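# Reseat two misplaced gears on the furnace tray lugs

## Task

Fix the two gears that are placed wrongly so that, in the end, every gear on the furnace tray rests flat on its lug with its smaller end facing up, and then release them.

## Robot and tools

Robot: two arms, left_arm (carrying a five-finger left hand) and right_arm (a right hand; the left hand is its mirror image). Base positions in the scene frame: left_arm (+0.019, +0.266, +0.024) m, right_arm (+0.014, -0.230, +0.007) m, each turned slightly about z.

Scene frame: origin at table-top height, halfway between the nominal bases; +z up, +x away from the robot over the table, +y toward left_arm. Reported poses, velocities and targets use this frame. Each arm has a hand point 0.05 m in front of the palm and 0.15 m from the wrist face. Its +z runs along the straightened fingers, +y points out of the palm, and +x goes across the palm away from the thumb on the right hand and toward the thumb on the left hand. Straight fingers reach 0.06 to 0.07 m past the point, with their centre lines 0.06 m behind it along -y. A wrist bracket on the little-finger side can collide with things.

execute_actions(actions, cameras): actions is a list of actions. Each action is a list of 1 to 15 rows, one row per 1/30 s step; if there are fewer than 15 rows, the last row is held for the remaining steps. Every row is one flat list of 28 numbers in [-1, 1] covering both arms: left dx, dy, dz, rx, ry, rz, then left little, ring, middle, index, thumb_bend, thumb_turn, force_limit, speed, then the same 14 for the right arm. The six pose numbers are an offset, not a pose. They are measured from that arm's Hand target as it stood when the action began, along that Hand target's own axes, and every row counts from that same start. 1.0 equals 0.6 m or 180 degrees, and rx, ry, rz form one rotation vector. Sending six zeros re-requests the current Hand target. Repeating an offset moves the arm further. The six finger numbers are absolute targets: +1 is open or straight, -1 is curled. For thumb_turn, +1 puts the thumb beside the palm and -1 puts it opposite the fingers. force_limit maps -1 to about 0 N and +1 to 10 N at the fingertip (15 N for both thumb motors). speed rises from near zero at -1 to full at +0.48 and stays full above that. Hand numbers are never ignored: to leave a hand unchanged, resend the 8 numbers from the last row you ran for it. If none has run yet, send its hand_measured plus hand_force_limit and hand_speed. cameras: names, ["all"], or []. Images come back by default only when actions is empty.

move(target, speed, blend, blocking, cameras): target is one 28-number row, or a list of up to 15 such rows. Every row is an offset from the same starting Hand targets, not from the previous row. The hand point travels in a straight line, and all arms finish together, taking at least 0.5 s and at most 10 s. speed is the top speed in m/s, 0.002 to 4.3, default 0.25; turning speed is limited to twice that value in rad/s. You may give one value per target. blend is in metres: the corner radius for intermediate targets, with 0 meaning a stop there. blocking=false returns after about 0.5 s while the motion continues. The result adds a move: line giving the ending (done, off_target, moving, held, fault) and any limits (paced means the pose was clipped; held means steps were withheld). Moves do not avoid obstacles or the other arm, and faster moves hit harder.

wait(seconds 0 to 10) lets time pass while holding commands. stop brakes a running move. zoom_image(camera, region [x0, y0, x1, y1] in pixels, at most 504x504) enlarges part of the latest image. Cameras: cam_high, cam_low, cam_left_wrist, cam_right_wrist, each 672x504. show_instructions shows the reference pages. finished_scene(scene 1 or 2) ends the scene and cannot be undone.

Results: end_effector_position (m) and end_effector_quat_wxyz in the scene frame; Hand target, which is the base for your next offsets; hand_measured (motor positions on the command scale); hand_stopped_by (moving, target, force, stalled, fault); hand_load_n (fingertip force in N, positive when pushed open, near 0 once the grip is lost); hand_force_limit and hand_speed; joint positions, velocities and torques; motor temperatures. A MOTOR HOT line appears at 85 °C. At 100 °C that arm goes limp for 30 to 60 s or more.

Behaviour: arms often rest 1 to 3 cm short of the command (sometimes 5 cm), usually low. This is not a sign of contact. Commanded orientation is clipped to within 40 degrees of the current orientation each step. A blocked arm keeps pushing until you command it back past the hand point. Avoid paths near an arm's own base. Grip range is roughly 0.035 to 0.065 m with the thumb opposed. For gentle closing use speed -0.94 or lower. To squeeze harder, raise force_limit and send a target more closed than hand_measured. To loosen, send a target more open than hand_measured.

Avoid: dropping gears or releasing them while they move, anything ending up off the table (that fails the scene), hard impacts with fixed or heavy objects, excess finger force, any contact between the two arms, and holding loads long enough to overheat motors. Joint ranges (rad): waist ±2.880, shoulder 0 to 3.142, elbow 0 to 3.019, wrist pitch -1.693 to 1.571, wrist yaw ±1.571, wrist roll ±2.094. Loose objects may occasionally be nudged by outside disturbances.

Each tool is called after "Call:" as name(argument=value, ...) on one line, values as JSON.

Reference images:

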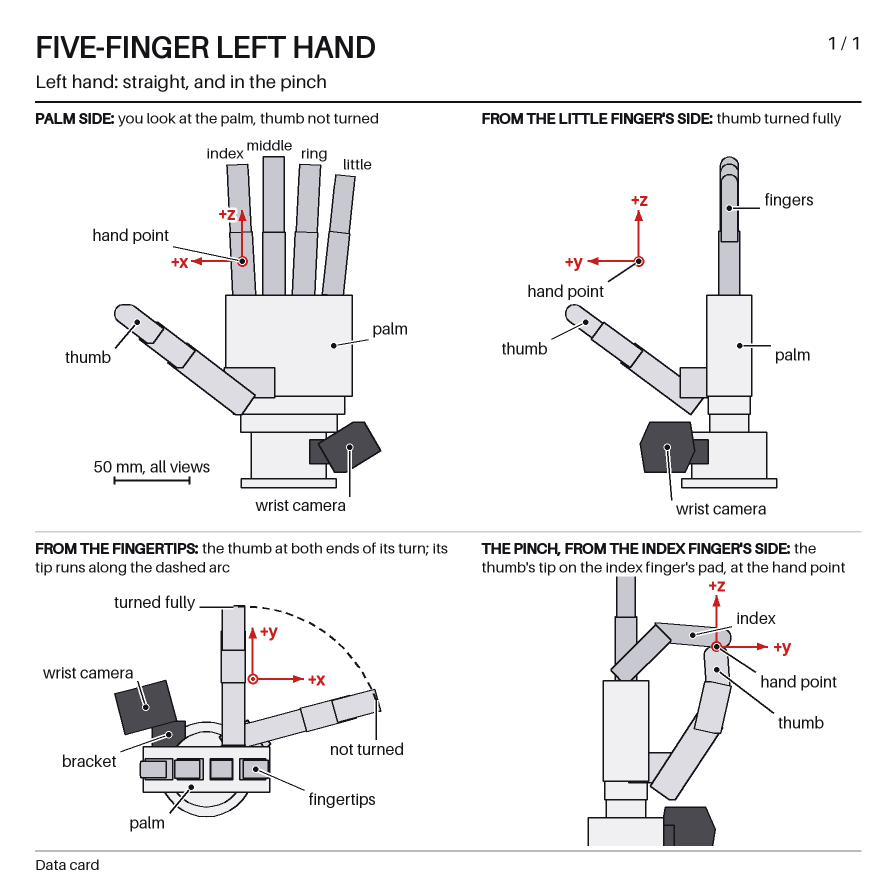

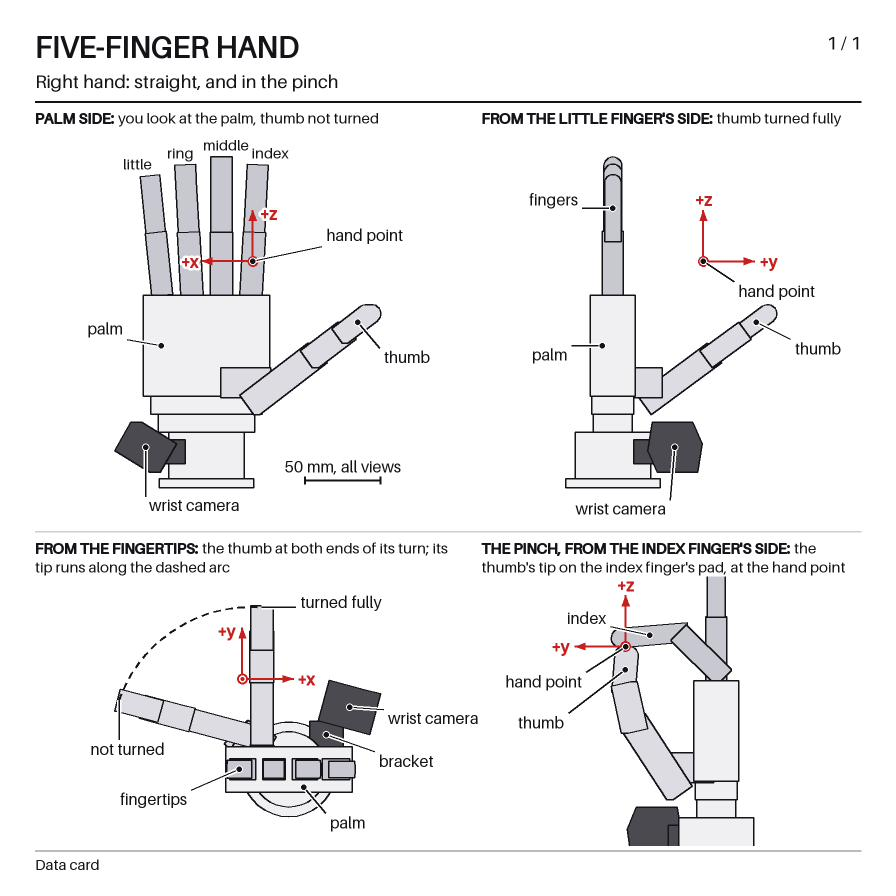

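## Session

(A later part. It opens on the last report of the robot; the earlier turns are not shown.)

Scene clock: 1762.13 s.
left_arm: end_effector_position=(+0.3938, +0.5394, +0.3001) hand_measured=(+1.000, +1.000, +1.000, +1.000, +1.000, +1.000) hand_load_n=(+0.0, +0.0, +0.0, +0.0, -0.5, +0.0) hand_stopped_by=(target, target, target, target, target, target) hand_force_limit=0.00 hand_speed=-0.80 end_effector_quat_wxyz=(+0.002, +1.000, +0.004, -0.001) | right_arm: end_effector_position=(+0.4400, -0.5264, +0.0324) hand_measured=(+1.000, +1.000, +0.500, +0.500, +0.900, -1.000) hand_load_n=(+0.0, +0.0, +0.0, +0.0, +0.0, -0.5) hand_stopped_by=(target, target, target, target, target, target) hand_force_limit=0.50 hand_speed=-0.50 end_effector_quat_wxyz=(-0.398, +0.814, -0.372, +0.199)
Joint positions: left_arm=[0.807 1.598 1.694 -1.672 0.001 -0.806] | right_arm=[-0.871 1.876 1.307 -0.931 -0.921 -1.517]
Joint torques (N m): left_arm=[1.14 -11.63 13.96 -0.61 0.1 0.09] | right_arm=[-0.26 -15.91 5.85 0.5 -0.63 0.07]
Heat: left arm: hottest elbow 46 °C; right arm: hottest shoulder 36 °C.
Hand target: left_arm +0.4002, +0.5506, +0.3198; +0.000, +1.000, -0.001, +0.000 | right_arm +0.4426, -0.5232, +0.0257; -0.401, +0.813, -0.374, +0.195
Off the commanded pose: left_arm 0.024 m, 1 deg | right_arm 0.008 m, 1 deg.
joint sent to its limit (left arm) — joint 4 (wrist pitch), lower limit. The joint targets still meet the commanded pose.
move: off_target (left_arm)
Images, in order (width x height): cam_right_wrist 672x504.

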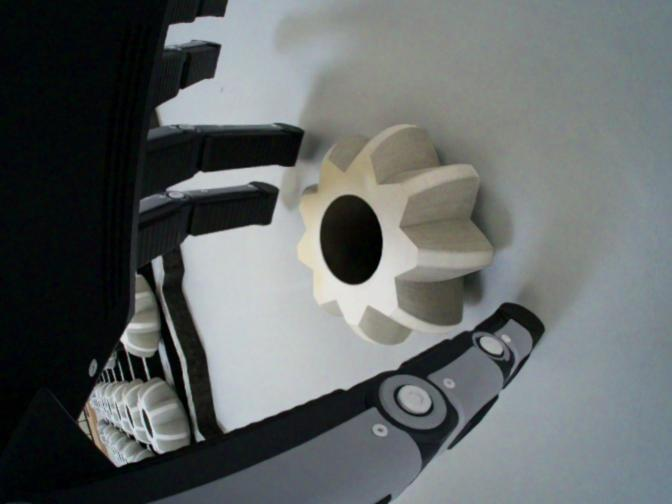

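Call:
execute_actions(actions=[[[0,0,0,0,0,0,1,1,1,1,1,1,0,-0.8,0,0,0,0,0,0,1,1,-0.2,-0.2,0.2,-1,0.5,-0.9]]], cameras=[])

Call:
wait(seconds=2.5, cameras=["cam_right_wrist"])

Scene clock: 1765.37 s.
left_arm: end_effector_position=(+0.3938, +0.5394, +0.3001) hand_measured=(+1.000, +1.000, +1.000, +1.000, +1.000, +1.000) hand_load_n=(+0.0, +0.0, +0.0, +0.0, +0.0, +0.0) hand_stopped_by=(target, target, target, target, target, target) hand_force_limit=0.00 hand_speed=-0.80 end_effector_quat_wxyz=(+0.002, +1.000, +0.004, -0.001) | right_arm: end_effector_position=(+0.4416, -0.5246, +0.0329) hand_measured=(+1.000, +1.000, +0.168, +0.076, +0.710, -1.000) hand_load_n=(+0.0, +0.0, +6.0, +9.5, +14.5, +0.5) hand_stopped_by=(target, target, force, force, force, target) hand_force_limit=0.50 hand_speed=-0.90 end_effector_quat_wxyz=(-0.400, +0.814, -0.371, +0.199)
Joint positions: left_arm=[0.807 1.598 1.694 -1.672 0.001 -0.806] | right_arm=[-0.867 1.876 1.307 -0.929 -0.925 -1.515]
Joint torques (N m): left_arm=[1.26 -11.69 13.93 -0.61 0.1 0.09] | right_arm=[-0.5 -15.97 5.85 0.46 -0.49 0.04]
Heat: left arm: hottest elbow 46 °C; right arm: hottest shoulder 36 °C.
Hand target: left_arm +0.4002, +0.5506, +0.3198; +0.000, +1.000, -0.001, +0.000 | right_arm +0.4425, -0.5232, +0.0256; -0.401, +0.813, -0.374, +0.195
Off the commanded pose: left_arm 0.024 m, 1 deg | right_arm 0.007 m, 1 deg.
joint sent to its limit (left arm) — joint 4 (wrist pitch), lower limit. The joint targets still meet the commanded pose.
No camera images: "cameras" was empty.

Scene clock: 1767.87 s.
left_arm: end_effector_position=(+0.3938, +0.5394, +0.3001) hand_measured=(+1.000, +1.000, +1.000, +1.000, +1.000, +1.000) hand_load_n=(+0.0, +0.0, +0.0, +0.0, +0.0, +0.5) hand_stopped_by=(target, target, target, target, target, target) hand_force_limit=0.00 hand_speed=-0.80 end_effector_quat_wxyz=(+0.002, +1.000, +0.004, -0.001) | right_arm: end_effector_position=(+0.4416, -0.5246, +0.0329) hand_measured=(+1.000, +1.000, +0.168, +0.076, +0.710, -1.000) hand_load_n=(+0.0, +0.0, +6.5, +9.5, +14.5, +0.5) hand_stopped_by=(target, target, force, force, force, target) hand_force_limit=0.50 hand_speed=-0.90 end_effector_quat_wxyz=(-0.400, +0.814, -0.371, +0.199)
Joint positions: left_arm=[0.807 1.598 1.694 -1.672 0.001 -0.806] | right_arm=[-0.867 1.876 1.307 -0.929 -0.925 -1.515]
Joint torques (N m): left_arm=[1.2 -11.81 14.04 -0.58 0.11 0.11] | right_arm=[-0.56 -15.97 5.86 0.47 -0.49 0.05]
Heat: left arm: hottest elbow 46 °C; right arm: hottest shoulder 36 °C.
Hand target: left_arm +0.4002, +0.5506, +0.3198; +0.000, +1.000, -0.001, +0.000 | right_arm +0.4425, -0.5232, +0.0256; -0.401, +0.813, -0.374, +0.195
Off the commanded pose: left_arm 0.024 m, 1 deg | right_arm 0.007 m, 1 deg.
wait: 2.50 s; at rest by 0.17 s
Images, in order (width x height): cam_right_wrist 672x504.

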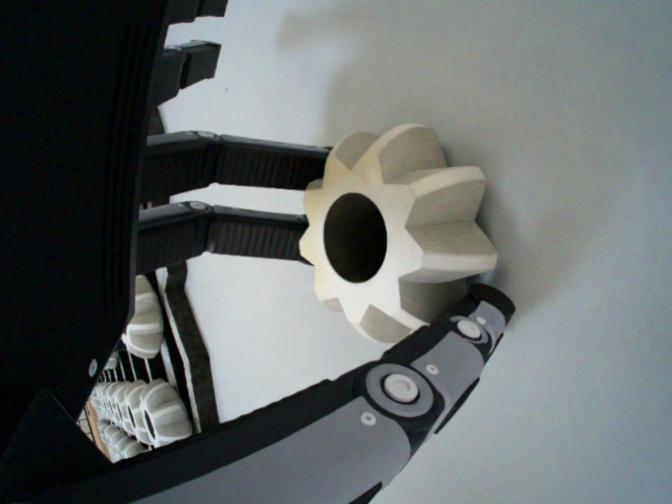

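Call:
move(target=[0,0,0,0,0,0,1,1,1,1,1,1,0,-0.8,0.0037,-0.173,-0.1305,0.001,0.0402,-0.0533,1,1,-0.2,-0.2,0.2,-1,0.5,-0.9], speed=0.09, cameras=["cam_right_wrist"])

Scene clock: 1779.67 s.
left_arm: end_effector_position=(+0.3938, +0.5394, +0.3001) hand_measured=(+1.000, +1.000, +1.000, +1.000, +1.000, +1.000) hand_load_n=(+0.0, +0.0, +0.0, +0.0, +0.0, +0.0) hand_stopped_by=(target, target, target, target, target, target) hand_force_limit=0.00 hand_speed=-0.80 end_effector_quat_wxyz=(+0.002, +1.000, +0.004, -0.001) | right_arm: end_effector_position=(+0.4345, -0.5197, +0.1279) hand_measured=(+1.000, +1.000, +0.168, +0.076, +0.710, -1.000) hand_load_n=(+0.0, +0.0, +6.0, +9.0, +14.5, +0.5) hand_stopped_by=(target, target, force, force, force, target) hand_force_limit=0.50 hand_speed=-0.90 end_effector_quat_wxyz=(-0.367, +0.826, -0.341, +0.259)
Joint positions: left_arm=[0.807 1.598 1.694 -1.672 0.001 -0.806] | right_arm=[-0.867 1.657 1.281 -0.971 -0.913 -1.515]
Joint torques (N m): left_arm=[1.26 -11.69 13.98 -0.55 0.1 0.08] | right_arm=[-0.44 -17.73 9.01 0.06 -0.73 0.05]
Heat: left arm: hottest elbow 46 °C; right arm: hottest shoulder 36 °C.
Hand target: left_arm +0.4002, +0.5506, +0.3198; +0.000, +1.000, -0.001, +0.000 | right_arm +0.4426, -0.5233, +0.1557; -0.360, +0.827, -0.329, +0.279
Off the commanded pose: left_arm 0.024 m, 1 deg | right_arm 0.029 m, 3 deg.
joint sent to its limit (left arm) — joint 4 (wrist pitch), lower limit. The joint targets still meet the commanded pose.
move: off_target (left_arm, right_arm)
Images, in order (width x height): cam_right_wrist 672x504.

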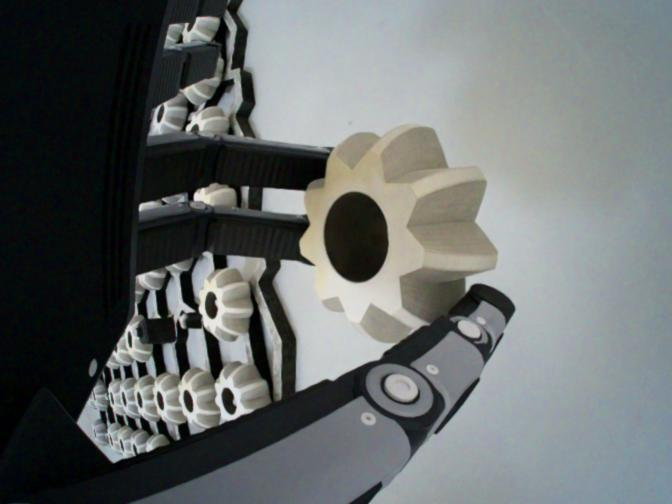

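Call:
move(target=[0,0,0,0,0,0,1,1,1,1,1,1,0,-0.8,-0.4719,-0.2320,0.0305,-0.001,-0.0402,0.0533,1,1,-0.2,-0.2,0.2,-1,0.5,-0.9], speed=0.14, cameras=["cam_right_wrist"])

Scene clock: 1785.30 s.
left_arm: end_effector_position=(+0.3938, +0.5394, +0.3001) hand_measured=(+1.000, +1.000, +1.000, +1.000, +1.000, +1.000) hand_load_n=(+0.0, +0.0, +0.0, +0.0, +0.0, +0.0) hand_stopped_by=(target, target, target, target, target, target) hand_force_limit=0.00 hand_speed=-0.80 end_effector_quat_wxyz=(+0.002, +1.000, +0.004, -0.001) | right_arm: end_effector_position=(+0.3193, -0.2327, +0.1777) hand_measured=(+1.000, +1.000, +0.168, +0.076, +0.710, -1.000) hand_load_n=(+0.0, +0.0, +6.0, +9.0, +15.0, +0.5) hand_stopped_by=(target, target, force, force, force, target) hand_force_limit=0.50 hand_speed=-0.90 end_effector_quat_wxyz=(-0.397, +0.815, -0.384, +0.176)
Joint positions: left_arm=[0.807 1.598 1.694 -1.672 0.001 -0.806] | right_arm=[-0.434 0.929 0.741 -0.879 -0.78 -0.883]
Joint torques (N m): left_arm=[1.2 -12.04 14.01 -0.61 0.11 0.1] | right_arm=[-0.32 -6.42 8.32 1.4 -0.54 0.1]
Heat: left arm: hottest elbow 46 °C; right arm: hottest shoulder 36 °C.
Hand target: left_arm +0.4002, +0.5506, +0.3198; +0.000, +1.000, -0.001, +0.000 | right_arm +0.3254, -0.2318, +0.1898; -0.401, +0.813, -0.374, +0.195
Off the commanded pose: left_arm 0.024 m, 1 deg | right_arm 0.014 m, 3 deg.
joint sent to its limit (left arm) — joint 4 (wrist pitch), lower limit. The joint targets still meet the commanded pose.
move: off_target (left_arm, right_arm)
Images, in order (width x height): cam_right_wrist 672x504.

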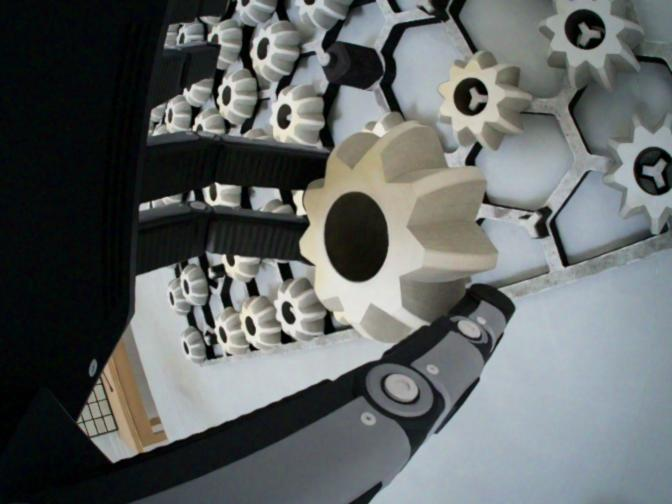

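Call:
move(target=[0,0,0,0,0,0,1,1,1,1,1,1,0,-0.8,-0.0141,0.0954,0.0667,0,0,0,1,1,-0.2,-0.2,0.2,-1,0.5,-0.9], speed=0.08, cameras=["cam_right_wrist"])

Scene clock: 1791.83 s.
left_arm: end_effector_position=(+0.3938, +0.5394, +0.3001) hand_measured=(+1.000, +1.000, +1.000, +1.000, +1.000, +1.000) hand_load_n=(+0.0, +0.0, +0.0, +0.0, -0.5, +0.0) hand_stopped_by=(target, target, target, target, target, target) hand_force_limit=0.00 hand_speed=-0.80 end_effector_quat_wxyz=(+0.002, +1.000, +0.004, -0.001) | right_arm: end_effector_position=(+0.3108, -0.2281, +0.1135) hand_measured=(+1.000, +1.000, +0.168, +0.076, +0.710, -1.000) hand_load_n=(+0.0, +0.0, +6.0, +9.0, +15.0, +0.0) hand_stopped_by=(target, target, force, force, force, target) hand_force_limit=0.50 hand_speed=-0.90 end_effector_quat_wxyz=(-0.397, +0.815, -0.380, +0.185)
Joint positions: left_arm=[0.807 1.598 1.694 -1.672 0.001 -0.806] | right_arm=[-0.43 0.943 0.57 -0.669 -0.777 -0.877]
Joint torques (N m): left_arm=[1.14 -11.52 13.9 -0.61 0.11 0.09] | right_arm=[-0.26 -4.37 8.02 1.44 -0.54 0.1]
Heat: left arm: hottest elbow 46 °C; right arm: hottest shoulder 36 °C.
Hand target: left_arm +0.4002, +0.5506, +0.3198; +0.000, +1.000, -0.001, +0.000 | right_arm +0.3188, -0.2278, +0.1200; -0.401, +0.813, -0.374, +0.195
Off the commanded pose: left_arm 0.024 m, 1 deg | right_arm 0.010 m, 1 deg.
joint sent to its limit (left arm) — joint 4 (wrist pitch), lower limit. The joint targets still meet the commanded pose.
move: off_target (left_arm)
Images, in order (width x height): cam_right_wrist 672x504.

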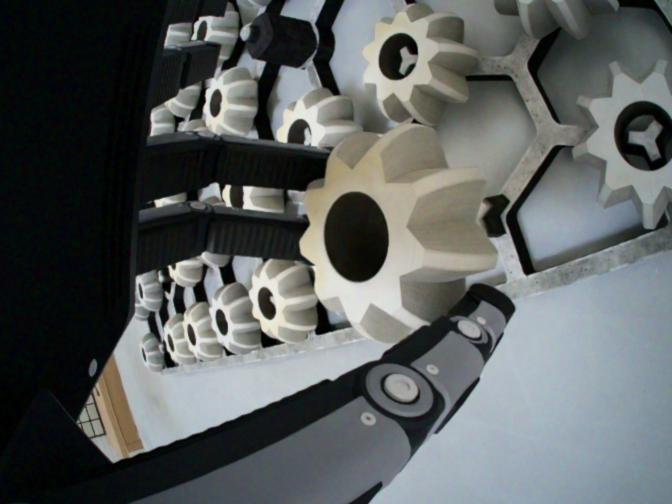

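Call:
move(target=[0,0,0,0,0,0,1,1,1,1,1,1,0,-0.8,-0.0026,0.0516,0.0422,0,0,0,1,1,-0.2,-0.2,0.2,-1,0.5,-0.9], speed=0.06, cameras=["cam_right_wrist"])

Call:
zoom_image(camera="cam_right_wrist", region=[240, 120, 560, 380])

Scene clock: 1797.60 s.
left_arm: end_effector_position=(+0.3938, +0.5394, +0.3001) hand_measured=(+1.000, +1.000, +1.000, +1.000, +1.000, +1.000) hand_load_n=(+0.0, +0.5, +0.0, +0.0, +0.0, +0.0) hand_stopped_by=(target, target, target, target, target, target) hand_force_limit=0.00 hand_speed=-0.80 end_effector_quat_wxyz=(+0.002, +1.000, +0.004, -0.001) | right_arm: end_effector_position=(+0.3114, -0.2265, +0.0744) hand_measured=(+1.000, +1.000, +0.168, +0.076, +0.710, -1.000) hand_load_n=(+0.0, +0.0, +6.0, +9.0, +15.0, +0.0) hand_stopped_by=(target, target, force, force, force, target) hand_force_limit=0.50 hand_speed=-0.90 end_effector_quat_wxyz=(-0.397, +0.815, -0.379, +0.186)
Joint positions: left_arm=[0.807 1.598 1.694 -1.672 0.001 -0.806] | right_arm=[-0.423 1.007 0.491 -0.518 -0.773 -0.868]
Joint torques (N m): left_arm=[1.44 -11.69 13.91 -0.61 0.1 0.1] | right_arm=[-0.26 -4.48 7.49 1.47 -0.53 0.09]
Heat: left arm: hottest elbow 46 °C; right arm: hottest shoulder 36 °C.
Hand target: left_arm +0.4002, +0.5506, +0.3198; +0.000, +1.000, -0.001, +0.000 | right_arm +0.3195, -0.2262, +0.0800; -0.401, +0.813, -0.374, +0.195
Off the commanded pose: left_arm 0.024 m, 1 deg | right_arm 0.010 m, 1 deg.
joint sent to its limit (left arm) — joint 4 (wrist pitch), lower limit. The joint targets still meet the commanded pose.
move: off_target (left_arm)
Images, in order (width x height): cam_right_wrist 672x504.

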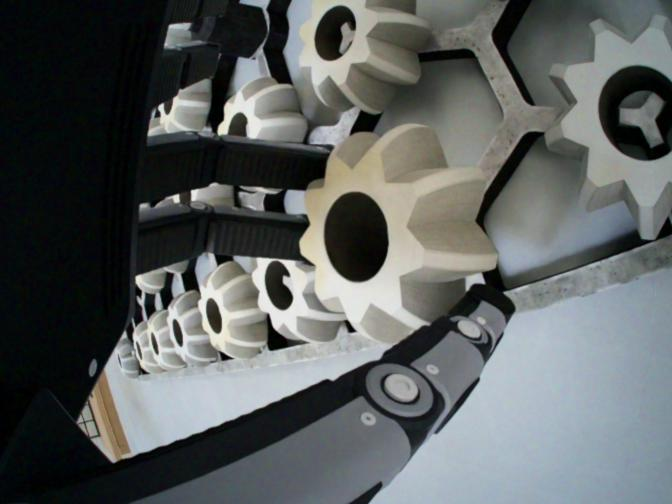

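Scaled by 1.575 from the camera's 672x504 image, which has a finer 960x720 frame.

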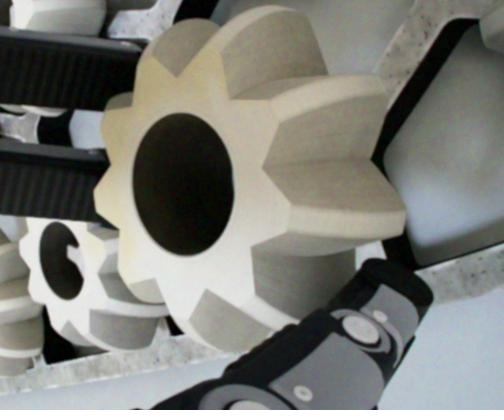

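Call:
move(target=[0,0,0,0,0,0,1,1,1,1,1,1,0,-0.8,-0.0014,0.02,0.0179,0.0054,0.0053,-0.0068,1,1,-0.2,-0.2,0.2,-1,0.5,-0.9], speed=0.03, cameras=["cam_right_wrist"])

Call:
zoom_image(camera="cam_right_wrist", region=[240, 120, 560, 380])

Scene clock: 1811.27 s.
left_arm: end_effector_position=(+0.3938, +0.5394, +0.3001) hand_measured=(+1.000, +1.000, +1.000, +1.000, +1.000, +1.000) hand_load_n=(+0.0, +0.0, +0.0, +0.0, +0.0, +0.5) hand_stopped_by=(target, target, target, target, target, target) hand_force_limit=0.00 hand_speed=-0.80 end_effector_quat_wxyz=(+0.002, +1.000, +0.004, -0.001) | right_arm: end_effector_position=(+0.3123, -0.2248, +0.0590) hand_measured=(+1.000, +1.000, +0.168, +0.076, +0.710, -1.000) hand_load_n=(+0.0, +0.0, +6.5, +8.5, +14.5, +0.5) hand_stopped_by=(target, target, force, force, force, target) hand_force_limit=0.50 hand_speed=-0.90 end_effector_quat_wxyz=(-0.399, +0.813, -0.373, +0.200)
Joint positions: left_arm=[0.807 1.598 1.694 -1.672 0.001 -0.806] | right_arm=[-0.417 1.021 0.442 -0.418 -0.773 -0.859]
Joint torques (N m): left_arm=[1.38 -11.75 13.98 -0.59 0.12 0.09] | right_arm=[-0.38 -4.31 7.21 1.58 -0.53 0.07]
Heat: left arm: hottest elbow 46 °C; right arm: hottest shoulder 35 °C.
Hand target: left_arm +0.4002, +0.5506, +0.3198; +0.000, +1.000, -0.001, +0.000 | right_arm +0.3201, -0.2247, +0.0640; -0.403, +0.812, -0.367, +0.209
Off the commanded pose: left_arm 0.024 m, 1 deg | right_arm 0.009 m, 1 deg.
joint sent to its limit (left arm) — joint 4 (wrist pitch), lower limit. The joint targets still meet the commanded pose.
move: off_target (left_arm)
Images, in order (width x height): cam_right_wrist 672x504.

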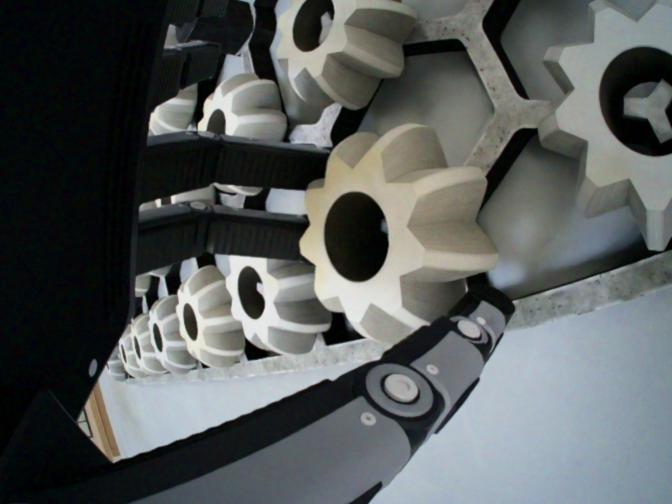

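Scaled by 1.575 from the camera's 672x504 image, which has a finer 960x720 frame.

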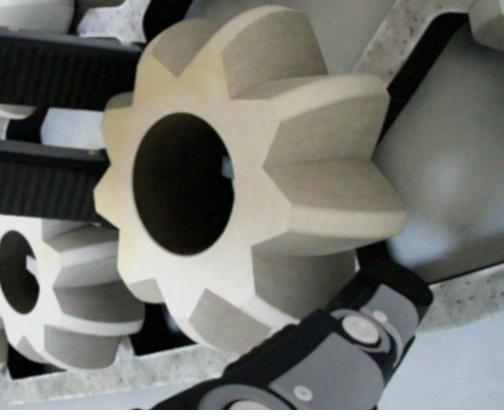

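Call:
move(target=[0,0,0,0,0,0,1,1,1,1,1,1,0,-0.8,0,0.012,0.0091,0,0,0,1,1,-0.2,-0.2,0.2,-1,0.5,-0.9], speed=0.03, cameras=["cam_right_wrist"])

Call:
zoom_image(camera="cam_right_wrist", region=[310, 180, 430, 320])

Scene clock: 1813.13 s.
left_arm: end_effector_position=(+0.3938, +0.5394, +0.3001) hand_measured=(+1.000, +1.000, +1.000, +1.000, +1.000, +1.000) hand_load_n=(+0.0, +0.0, +0.0, +0.0, +0.0, +0.0) hand_stopped_by=(target, target, target, target, target, target) hand_force_limit=0.00 hand_speed=-0.80 end_effector_quat_wxyz=(+0.002, +1.000, +0.004, -0.001) | right_arm: end_effector_position=(+0.3132, -0.2249, +0.0506) hand_measured=(+1.000, +1.000, +0.168, +0.076, +0.710, -1.000) hand_load_n=(+0.0, +0.0, +6.5, +8.5, +14.5, +0.5) hand_stopped_by=(target, target, force, force, force, target) hand_force_limit=0.50 hand_speed=-0.90 end_effector_quat_wxyz=(-0.399, +0.813, -0.372, +0.201)
Joint positions: left_arm=[0.807 1.598 1.694 -1.672 0.001 -0.806] | right_arm=[-0.417 1.044 0.428 -0.379 -0.773 -0.857]
Joint torques (N m): left_arm=[1.32 -11.58 13.98 -0.61 0.1 0.09] | right_arm=[-0.26 -4.54 6.98 1.48 -0.52 0.05]
Heat: left arm: hottest elbow 46 °C; right arm: hottest shoulder 35 °C.
Hand target: left_arm +0.4002, +0.5506, +0.3198; +0.000, +1.000, -0.001, +0.000 | right_arm +0.3205, -0.2249, +0.0549; -0.403, +0.812, -0.367, +0.209
Off the commanded pose: left_arm 0.024 m, 1 deg | right_arm 0.009 m, 1 deg.
joint sent to its limit (left arm) — joint 4 (wrist pitch), lower limit. The joint targets still meet the commanded pose.
move: off_target (left_arm)
Images, in order (width x height): cam_right_wrist 672x504.

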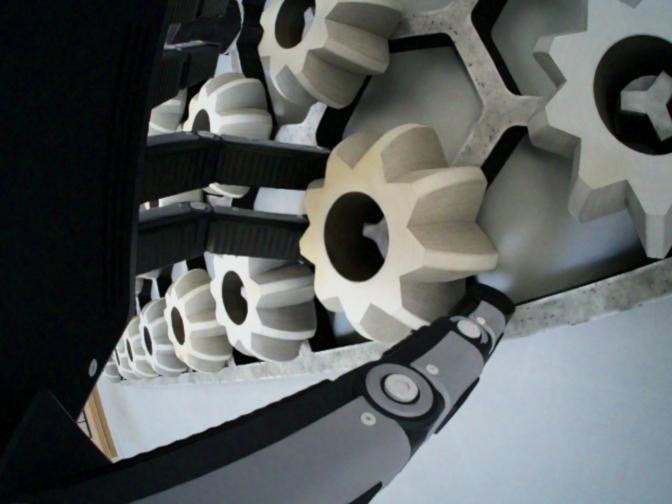

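Scaled by 3.600 from the camera's 672x504 image, which has a finer 960x720 frame.

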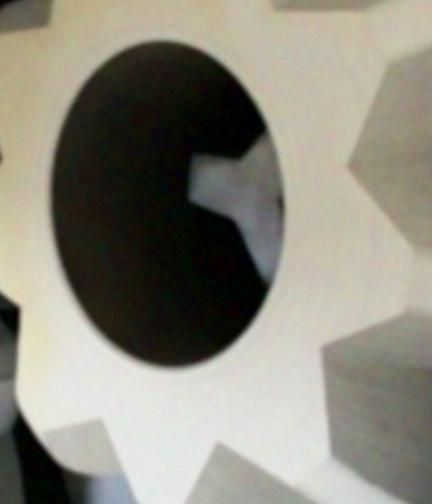

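Call:
move(target=[0,0,0,0,0,0,1,1,1,1,1,1,0,-0.8,0,0.0096,0.0072,0,0,0,1,1,-0.2,-0.2,0.2,-1,0.5,-0.9], speed=0.03, cameras=["cam_right_wrist"])

Call:
zoom_image(camera="cam_right_wrist", region=[240, 120, 560, 380])

Scene clock: 1816.77 s.
left_arm: end_effector_position=(+0.3938, +0.5394, +0.3001) hand_measured=(+1.000, +1.000, +1.000, +1.000, +1.000, +1.000) hand_load_n=(+0.0, +0.0, +0.0, +0.0, +0.0, +0.0) hand_stopped_by=(target, target, target, target, target, target) hand_force_limit=0.00 hand_speed=-0.80 end_effector_quat_wxyz=(+0.002, +1.000, +0.004, -0.001) | right_arm: end_effector_position=(+0.3139, -0.2246, +0.0456) hand_measured=(+1.000, +1.000, +0.168, +0.076, +0.710, -1.000) hand_load_n=(+0.0, +0.0, +5.5, +9.0, +15.0, +1.5) hand_stopped_by=(target, target, force, force, force, target) hand_force_limit=0.50 hand_speed=-0.90 end_effector_quat_wxyz=(-0.400, +0.812, -0.373, +0.201)
Joint positions: left_arm=[0.807 1.598 1.694 -1.672 0.001 -0.806] | right_arm=[-0.416 1.06 0.42 -0.352 -0.773 -0.852]
Joint torques (N m): left_arm=[1.26 -11.58 13.94 -0.64 0.1 0.11] | right_arm=[-0.44 -4.13 6.67 1.74 -0.5 0.02]
Heat: left arm: hottest elbow 46 °C; right arm: hottest shoulder 35 °C.
Hand target: left_arm +0.4002, +0.5506, +0.3198; +0.000, +1.000, -0.001, +0.000 | right_arm +0.3210, -0.2252, +0.0478; -0.403, +0.812, -0.367, +0.210
Off the commanded pose: left_arm 0.024 m, 1 deg | right_arm 0.007 m, 1 deg.
joint sent to its limit (left arm) — joint 4 (wrist pitch), lower limit. The joint targets still meet the commanded pose.
move: off_target (left_arm)
Images, in order (width x height): cam_right_wrist 672x504.

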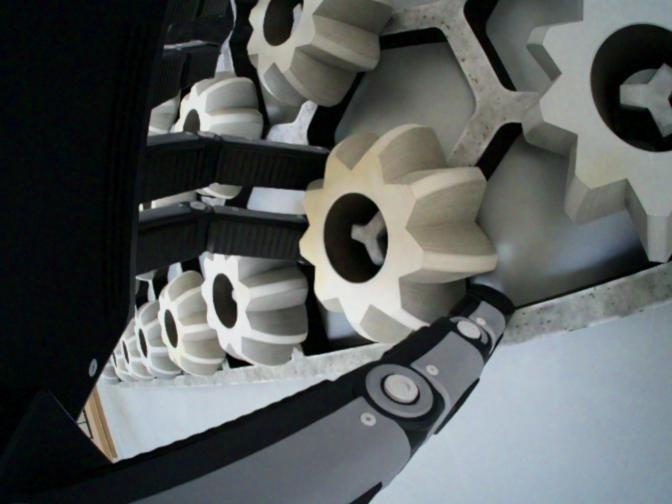

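Scaled by 1.575 from the camera's 672x504 image, which has a finer 960x720 frame.

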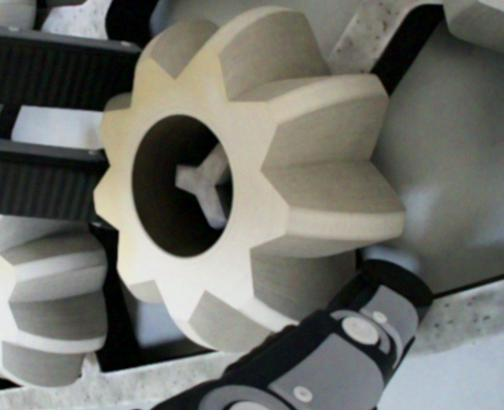

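Call:
move(target=[0,0,0,0,0,0,1,1,1,1,1,1,0,-0.8,0,0.0053,0.004,0,0,0,1,1,-0.2,-0.2,0.2,-1,0.5,-0.9], speed=0.03, cameras=["cam_right_wrist"])

Call:
zoom_image(camera="cam_right_wrist", region=[240, 120, 560, 380])

Scene clock: 1819.03 s.
left_arm: end_effector_position=(+0.3938, +0.5394, +0.3001) hand_measured=(+1.000, +1.000, +1.000, +1.000, +1.000, +1.000) hand_load_n=(+0.0, +0.0, +0.0, +0.0, +0.0, +0.0) hand_stopped_by=(target, target, target, target, target, target) hand_force_limit=0.00 hand_speed=-0.80 end_effector_quat_wxyz=(+0.002, +1.000, +0.004, -0.001) | right_arm: end_effector_position=(+0.3152, -0.2242, +0.0451) hand_measured=(+1.000, +1.000, +0.168, +0.076, +0.710, -1.000) hand_load_n=(+0.0, +0.0, +5.0, +9.0, +15.0, +2.0) hand_stopped_by=(target, target, force, force, force, target) hand_force_limit=0.50 hand_speed=-0.90 end_effector_quat_wxyz=(-0.402, +0.810, -0.375, +0.202)
Joint positions: left_arm=[0.807 1.598 1.694 -1.672 0.001 -0.806] | right_arm=[-0.416 1.064 0.418 -0.338 -0.776 -0.844]
Joint torques (N m): left_arm=[1.14 -11.69 14 -0.59 0.11 0.08] | right_arm=[-0.44 -3.49 6.38 1.85 -0.39 -0.09]
Heat: left arm: hottest elbow 46 °C; right arm: hottest shoulder 35 °C.
Hand target: left_arm +0.4002, +0.5506, +0.3198; +0.000, +1.000, -0.001, +0.000 | right_arm +0.3211, -0.2253, +0.0438; -0.403, +0.812, -0.367, +0.209
Off the commanded pose: left_arm 0.024 m, 1 deg | right_arm 0.006 m, 1 deg.
joint sent to its limit (left arm) — joint 4 (wrist pitch), lower limit. The joint targets still meet the commanded pose.
move: off_target (left_arm)
Images, in order (width x height): cam_right_wrist 672x504.

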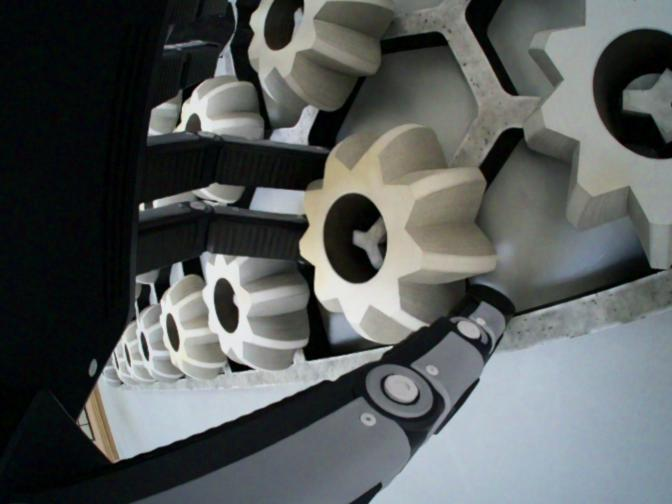

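Scaled by 1.575 from the camera's 672x504 image, which has a finer 960x720 frame.

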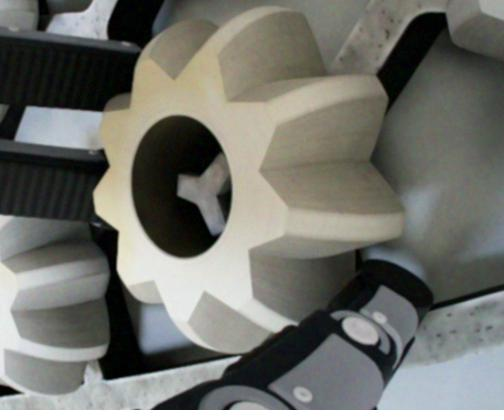

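Call:
move(target=[0,0,0,0,0,0,1,1,1,1,1,1,0,-0.8,0,-0.0027,-0.002,0,0,0,1,1,0.5,0.5,1.0,-1,0.5,-0.9], speed=0.03, cameras=["cam_right_wrist"])

Scene clock: 1821.97 s.
left_arm: end_effector_position=(+0.3938, +0.5394, +0.3001) hand_measured=(+1.000, +1.000, +1.000, +1.000, +1.000, +1.000) hand_load_n=(+0.0, +0.0, +0.0, +0.0, +0.0, +0.0) hand_stopped_by=(target, target, target, target, target, target) hand_force_limit=0.00 hand_speed=-0.80 end_effector_quat_wxyz=(+0.002, +1.000, +0.004, -0.001) | right_arm: end_effector_position=(+0.3161, -0.2248, +0.0447) hand_measured=(+1.000, +1.000, +0.500, +0.500, +1.000, -1.000) hand_load_n=(+0.0, +0.0, +0.0, +0.0, +0.5, +0.0) hand_stopped_by=(target, target, target, target, target, target) hand_force_limit=0.50 hand_speed=-0.90 end_effector_quat_wxyz=(-0.402, +0.810, -0.375, +0.204)
Joint positions: left_arm=[0.807 1.598 1.694 -1.672 0.001 -0.806] | right_arm=[-0.416 1.066 0.417 -0.331 -0.774 -0.841]
Joint torques (N m): left_arm=[0.97 -11.81 13.97 -0.57 0.1 0.07] | right_arm=[-0.44 -4.07 6.68 1.35 -0.47 -0.1]
Heat: left arm: hottest elbow 46 °C; right arm: hottest shoulder 35 °C.
Hand target: left_arm +0.4002, +0.5506, +0.3198; +0.000, +1.000, -0.001, +0.000 | right_arm +0.3210, -0.2252, +0.0458; -0.403, +0.812, -0.367, +0.209
Off the commanded pose: left_arm 0.024 m, 1 deg | right_arm 0.005 m, 1 deg.
joint sent to its limit (left arm) — joint 4 (wrist pitch), lower limit. The joint targets still meet the commanded pose.
move: off_target (left_arm)
Images, in order (width x height): cam_right_wrist 672x504.

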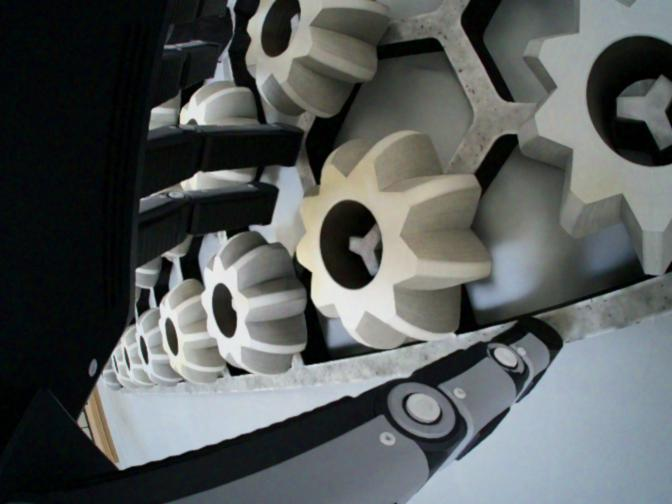

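Call:
move(target=[0,0,0,0,0,0,1,1,1,1,1,1,0,-0.8,0.0102,-0.1885,-0.1372,0,0,0,1,1,0.5,0.5,1.0,-1,0.5,-0.9], speed=0.1, cameras=["cam_right_wrist", "cam_high"])

Scene clock: 1825.27 s.
left_arm: end_effector_position=(+0.3938, +0.5394, +0.3001) hand_measured=(+1.000, +1.000, +1.000, +1.000, +1.000, +1.000) hand_load_n=(+0.0, +0.0, +0.0, +0.0, +0.0, +0.0) hand_stopped_by=(target, target, target, target, target, target) hand_force_limit=0.00 hand_speed=-0.80 end_effector_quat_wxyz=(+0.002, +1.000, +0.004, -0.001) | right_arm: end_effector_position=(+0.3082, -0.2206, +0.1610) hand_measured=(+1.000, +1.000, +0.500, +0.500, +1.000, -1.000) hand_load_n=(+0.0, +0.0, +0.0, +0.0, +0.0, +0.0) hand_stopped_by=(target, target, target, target, target, target) hand_force_limit=0.50 hand_speed=-0.90 end_effector_quat_wxyz=(-0.401, +0.811, -0.382, +0.186)
Joint positions: left_arm=[0.807 1.598 1.694 -1.672 0.001 -0.806] | right_arm=[-0.413 0.869 0.657 -0.806 -0.774 -0.841]
Joint torques (N m): left_arm=[1.32 -11.63 13.97 -0.59 0.11 0.11] | right_arm=[-0.73 -4.54 11.48 0.51 -0.47 -0.09]
Heat: left arm: hottest elbow 46 °C; right arm: hottest shoulder 35 °C.
Hand target: left_arm +0.4002, +0.5506, +0.3198; +0.000, +1.000, -0.001, +0.000 | right_arm +0.3209, -0.2252, +0.1858; -0.403, +0.812, -0.367, +0.209
Off the commanded pose: left_arm 0.024 m, 1 deg | right_arm 0.028 m, 3 deg.
joint sent to its limit (left arm) — joint 4 (wrist pitch), lower limit. The joint targets still meet the commanded pose.
move: off_target (left_arm, right_arm)
Images, in order (width x height): cam_high 672x504, cam_right_wrist 672x504.

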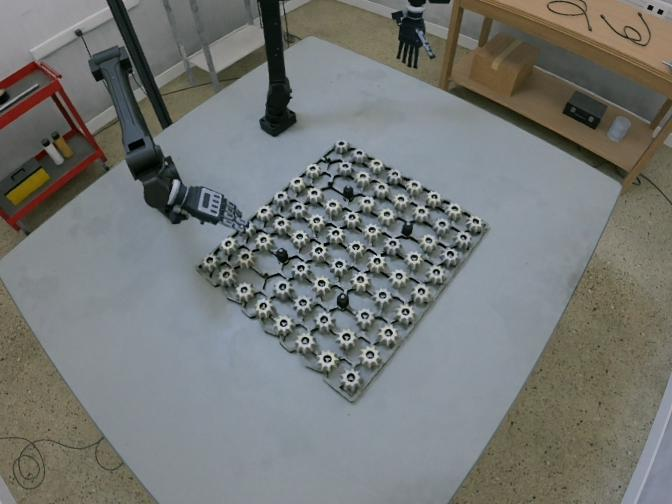

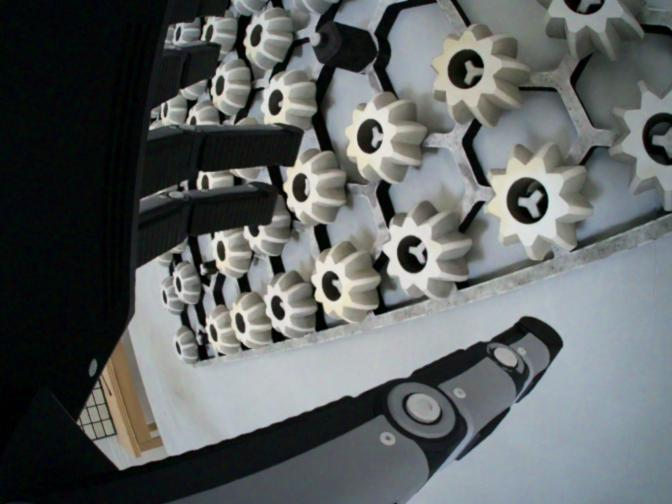

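Call:
move(target=[0,0,0,0,0,0,1,1,1,1,1,1,0,-0.8,0.157,0.0127,-0.149,0,0,0,1,1,0.5,0.5,1.0,-1,0.5,-0.9], speed=0.2, cameras=["cam_high", "cam_low"])

Call:
zoom_image(camera="cam_high", region=[190, 200, 350, 320])

Call:
zoom_image(camera="cam_high", region=[260, 130, 420, 250])

Call:
zoom_image(camera="cam_high", region=[340, 150, 500, 270])

Call:
zoom_image(camera="cam_high", region=[280, 270, 440, 410])

Scene clock: 1829.20 s.
left_arm: end_effector_position=(+0.3938, +0.5394, +0.3001) hand_measured=(+1.000, +1.000, +1.000, +1.000, +1.000, +1.000) hand_load_n=(+0.0, +0.0, +0.0, +0.0, +0.0, +0.0) hand_stopped_by=(target, target, target, target, target, target) hand_force_limit=0.00 hand_speed=-0.80 end_effector_quat_wxyz=(+0.002, +1.000, +0.004, -0.001) | right_arm: end_effector_position=(+0.3116, -0.3341, +0.2201) hand_measured=(+1.000, +1.000, +0.500, +0.500, +1.000, -1.000) hand_load_n=(+0.0, +0.0, +0.0, +0.0, +0.0, +0.0) hand_stopped_by=(target, target, target, target, target, target) hand_force_limit=0.50 hand_speed=-0.90 end_effector_quat_wxyz=(-0.406, +0.810, -0.375, +0.194)
Joint positions: left_arm=[0.807 1.598 1.694 -1.672 0.001 -0.806] | right_arm=[-0.768 1.101 0.972 -1.255 -0.921 -1.348]
Joint torques (N m): left_arm=[1.2 -11.52 14.05 -0.61 0.11 0.09] | right_arm=[-1.44 -5.71 11.04 -0.03 -0.69 -0.11]
Heat: left arm: hottest elbow 46 °C; right arm: hottest shoulder 34 °C.
Hand target: left_arm +0.4002, +0.5506, +0.3198; +0.000, +1.000, -0.001, +0.000 | right_arm +0.3214, -0.3452, +0.2364; -0.403, +0.812, -0.367, +0.209
Off the commanded pose: left_arm 0.024 m, 1 deg | right_arm 0.022 m, 2 deg.
joint sent to its limit (left arm) — joint 4 (wrist pitch), lower limit. The joint targets still meet the commanded pose.
move: off_target (left_arm, right_arm)
Images, in order (width x height): cam_high 672x504, cam_low 672x504.

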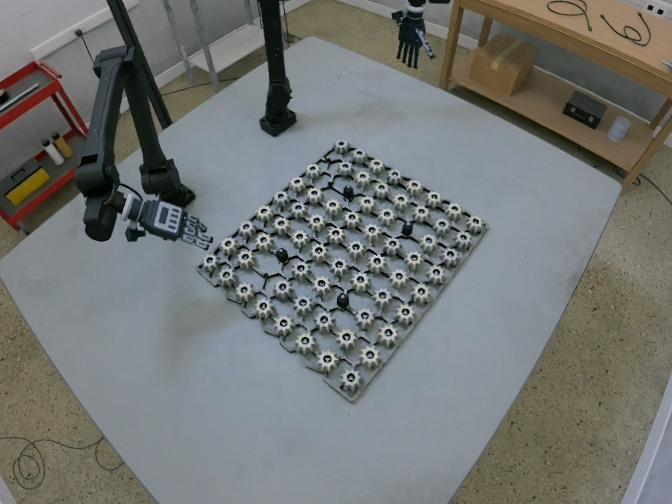

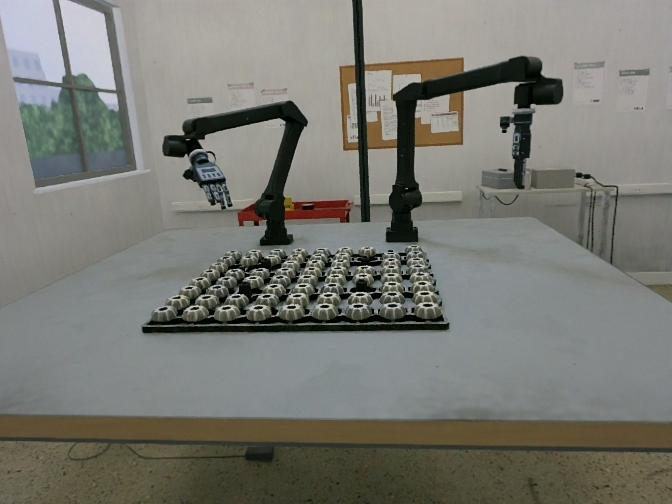

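Scaled by 3.150 from the camera's 672x504 image, which has a finer 960x720 frame.

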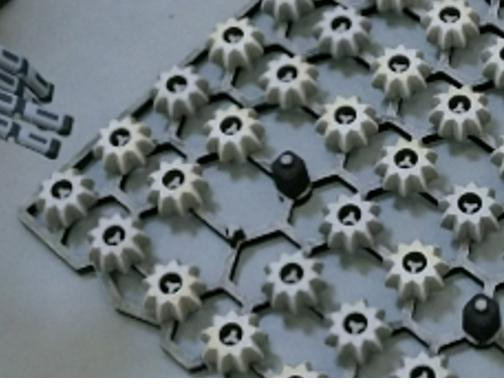

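Scaled by 3.150 from the camera's 672x504 image, which has a finer 960x720 frame.

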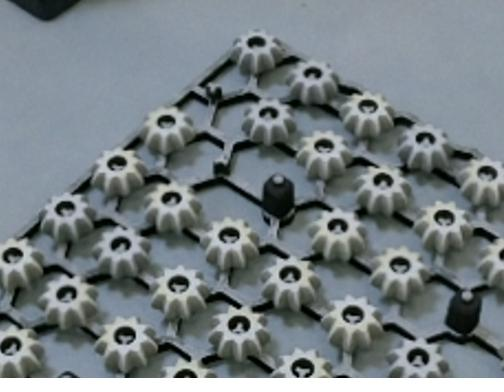

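Scaled by 3.150 from the camera's 672x504 image, which has a finer 960x720 frame.

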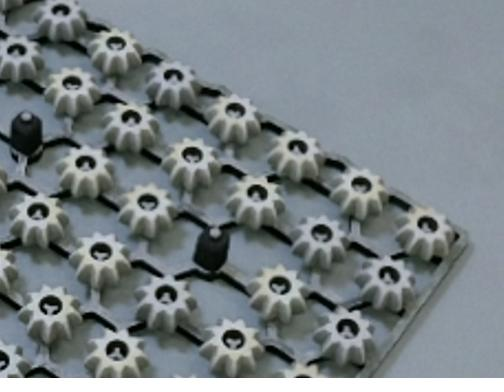

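Scaled by 3.150 from the camera's 672x504 image, which has a finer 960x720 frame.

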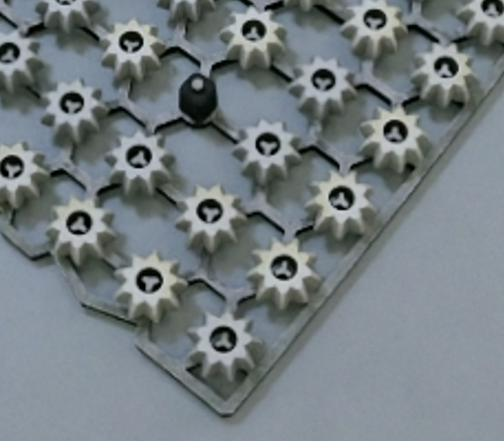

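Call:
zoom_image(camera="cam_high", region=[230, 190, 390, 310])

Call:
zoom_image(camera="cam_high", region=[310, 200, 470, 320])

Call:
zoom_image(camera="cam_low", region=[140, 230, 300, 340])

Call:
zoom_image(camera="cam_low", region=[290, 230, 450, 340])

Scaled by 3.150 from the camera's 672x504 image, which has a finer 960x720 frame.

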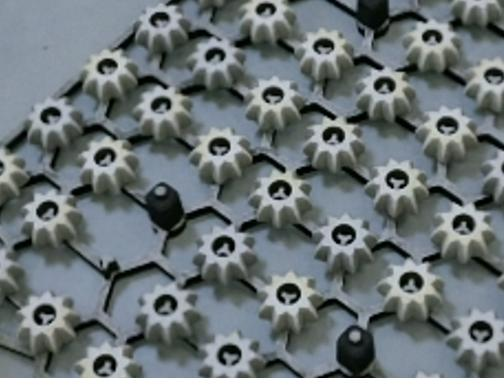

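Scaled by 3.150 from the camera's 672x504 image, which has a finer 960x720 frame.

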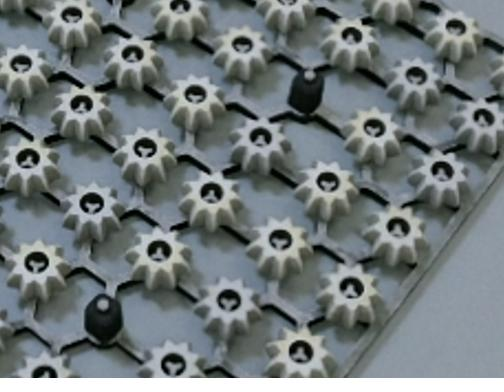

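Scaled by 3.150 from the camera's 672x504 image, which has a finer 960x720 frame.

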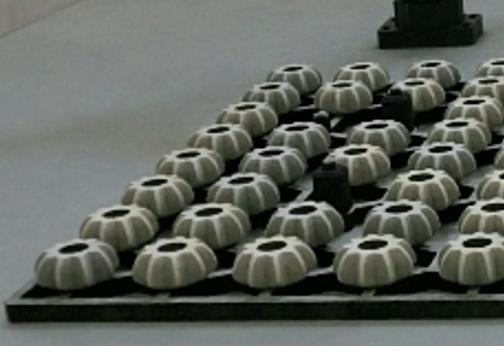

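Scaled by 3.150 from the camera's 672x504 image, which has a finer 960x720 frame.

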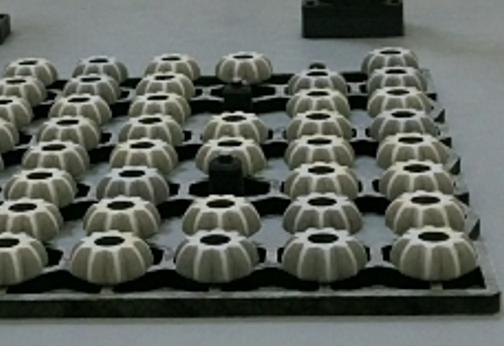

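Call:
finished_scene(scene=1)

The scene is finished: the task was done.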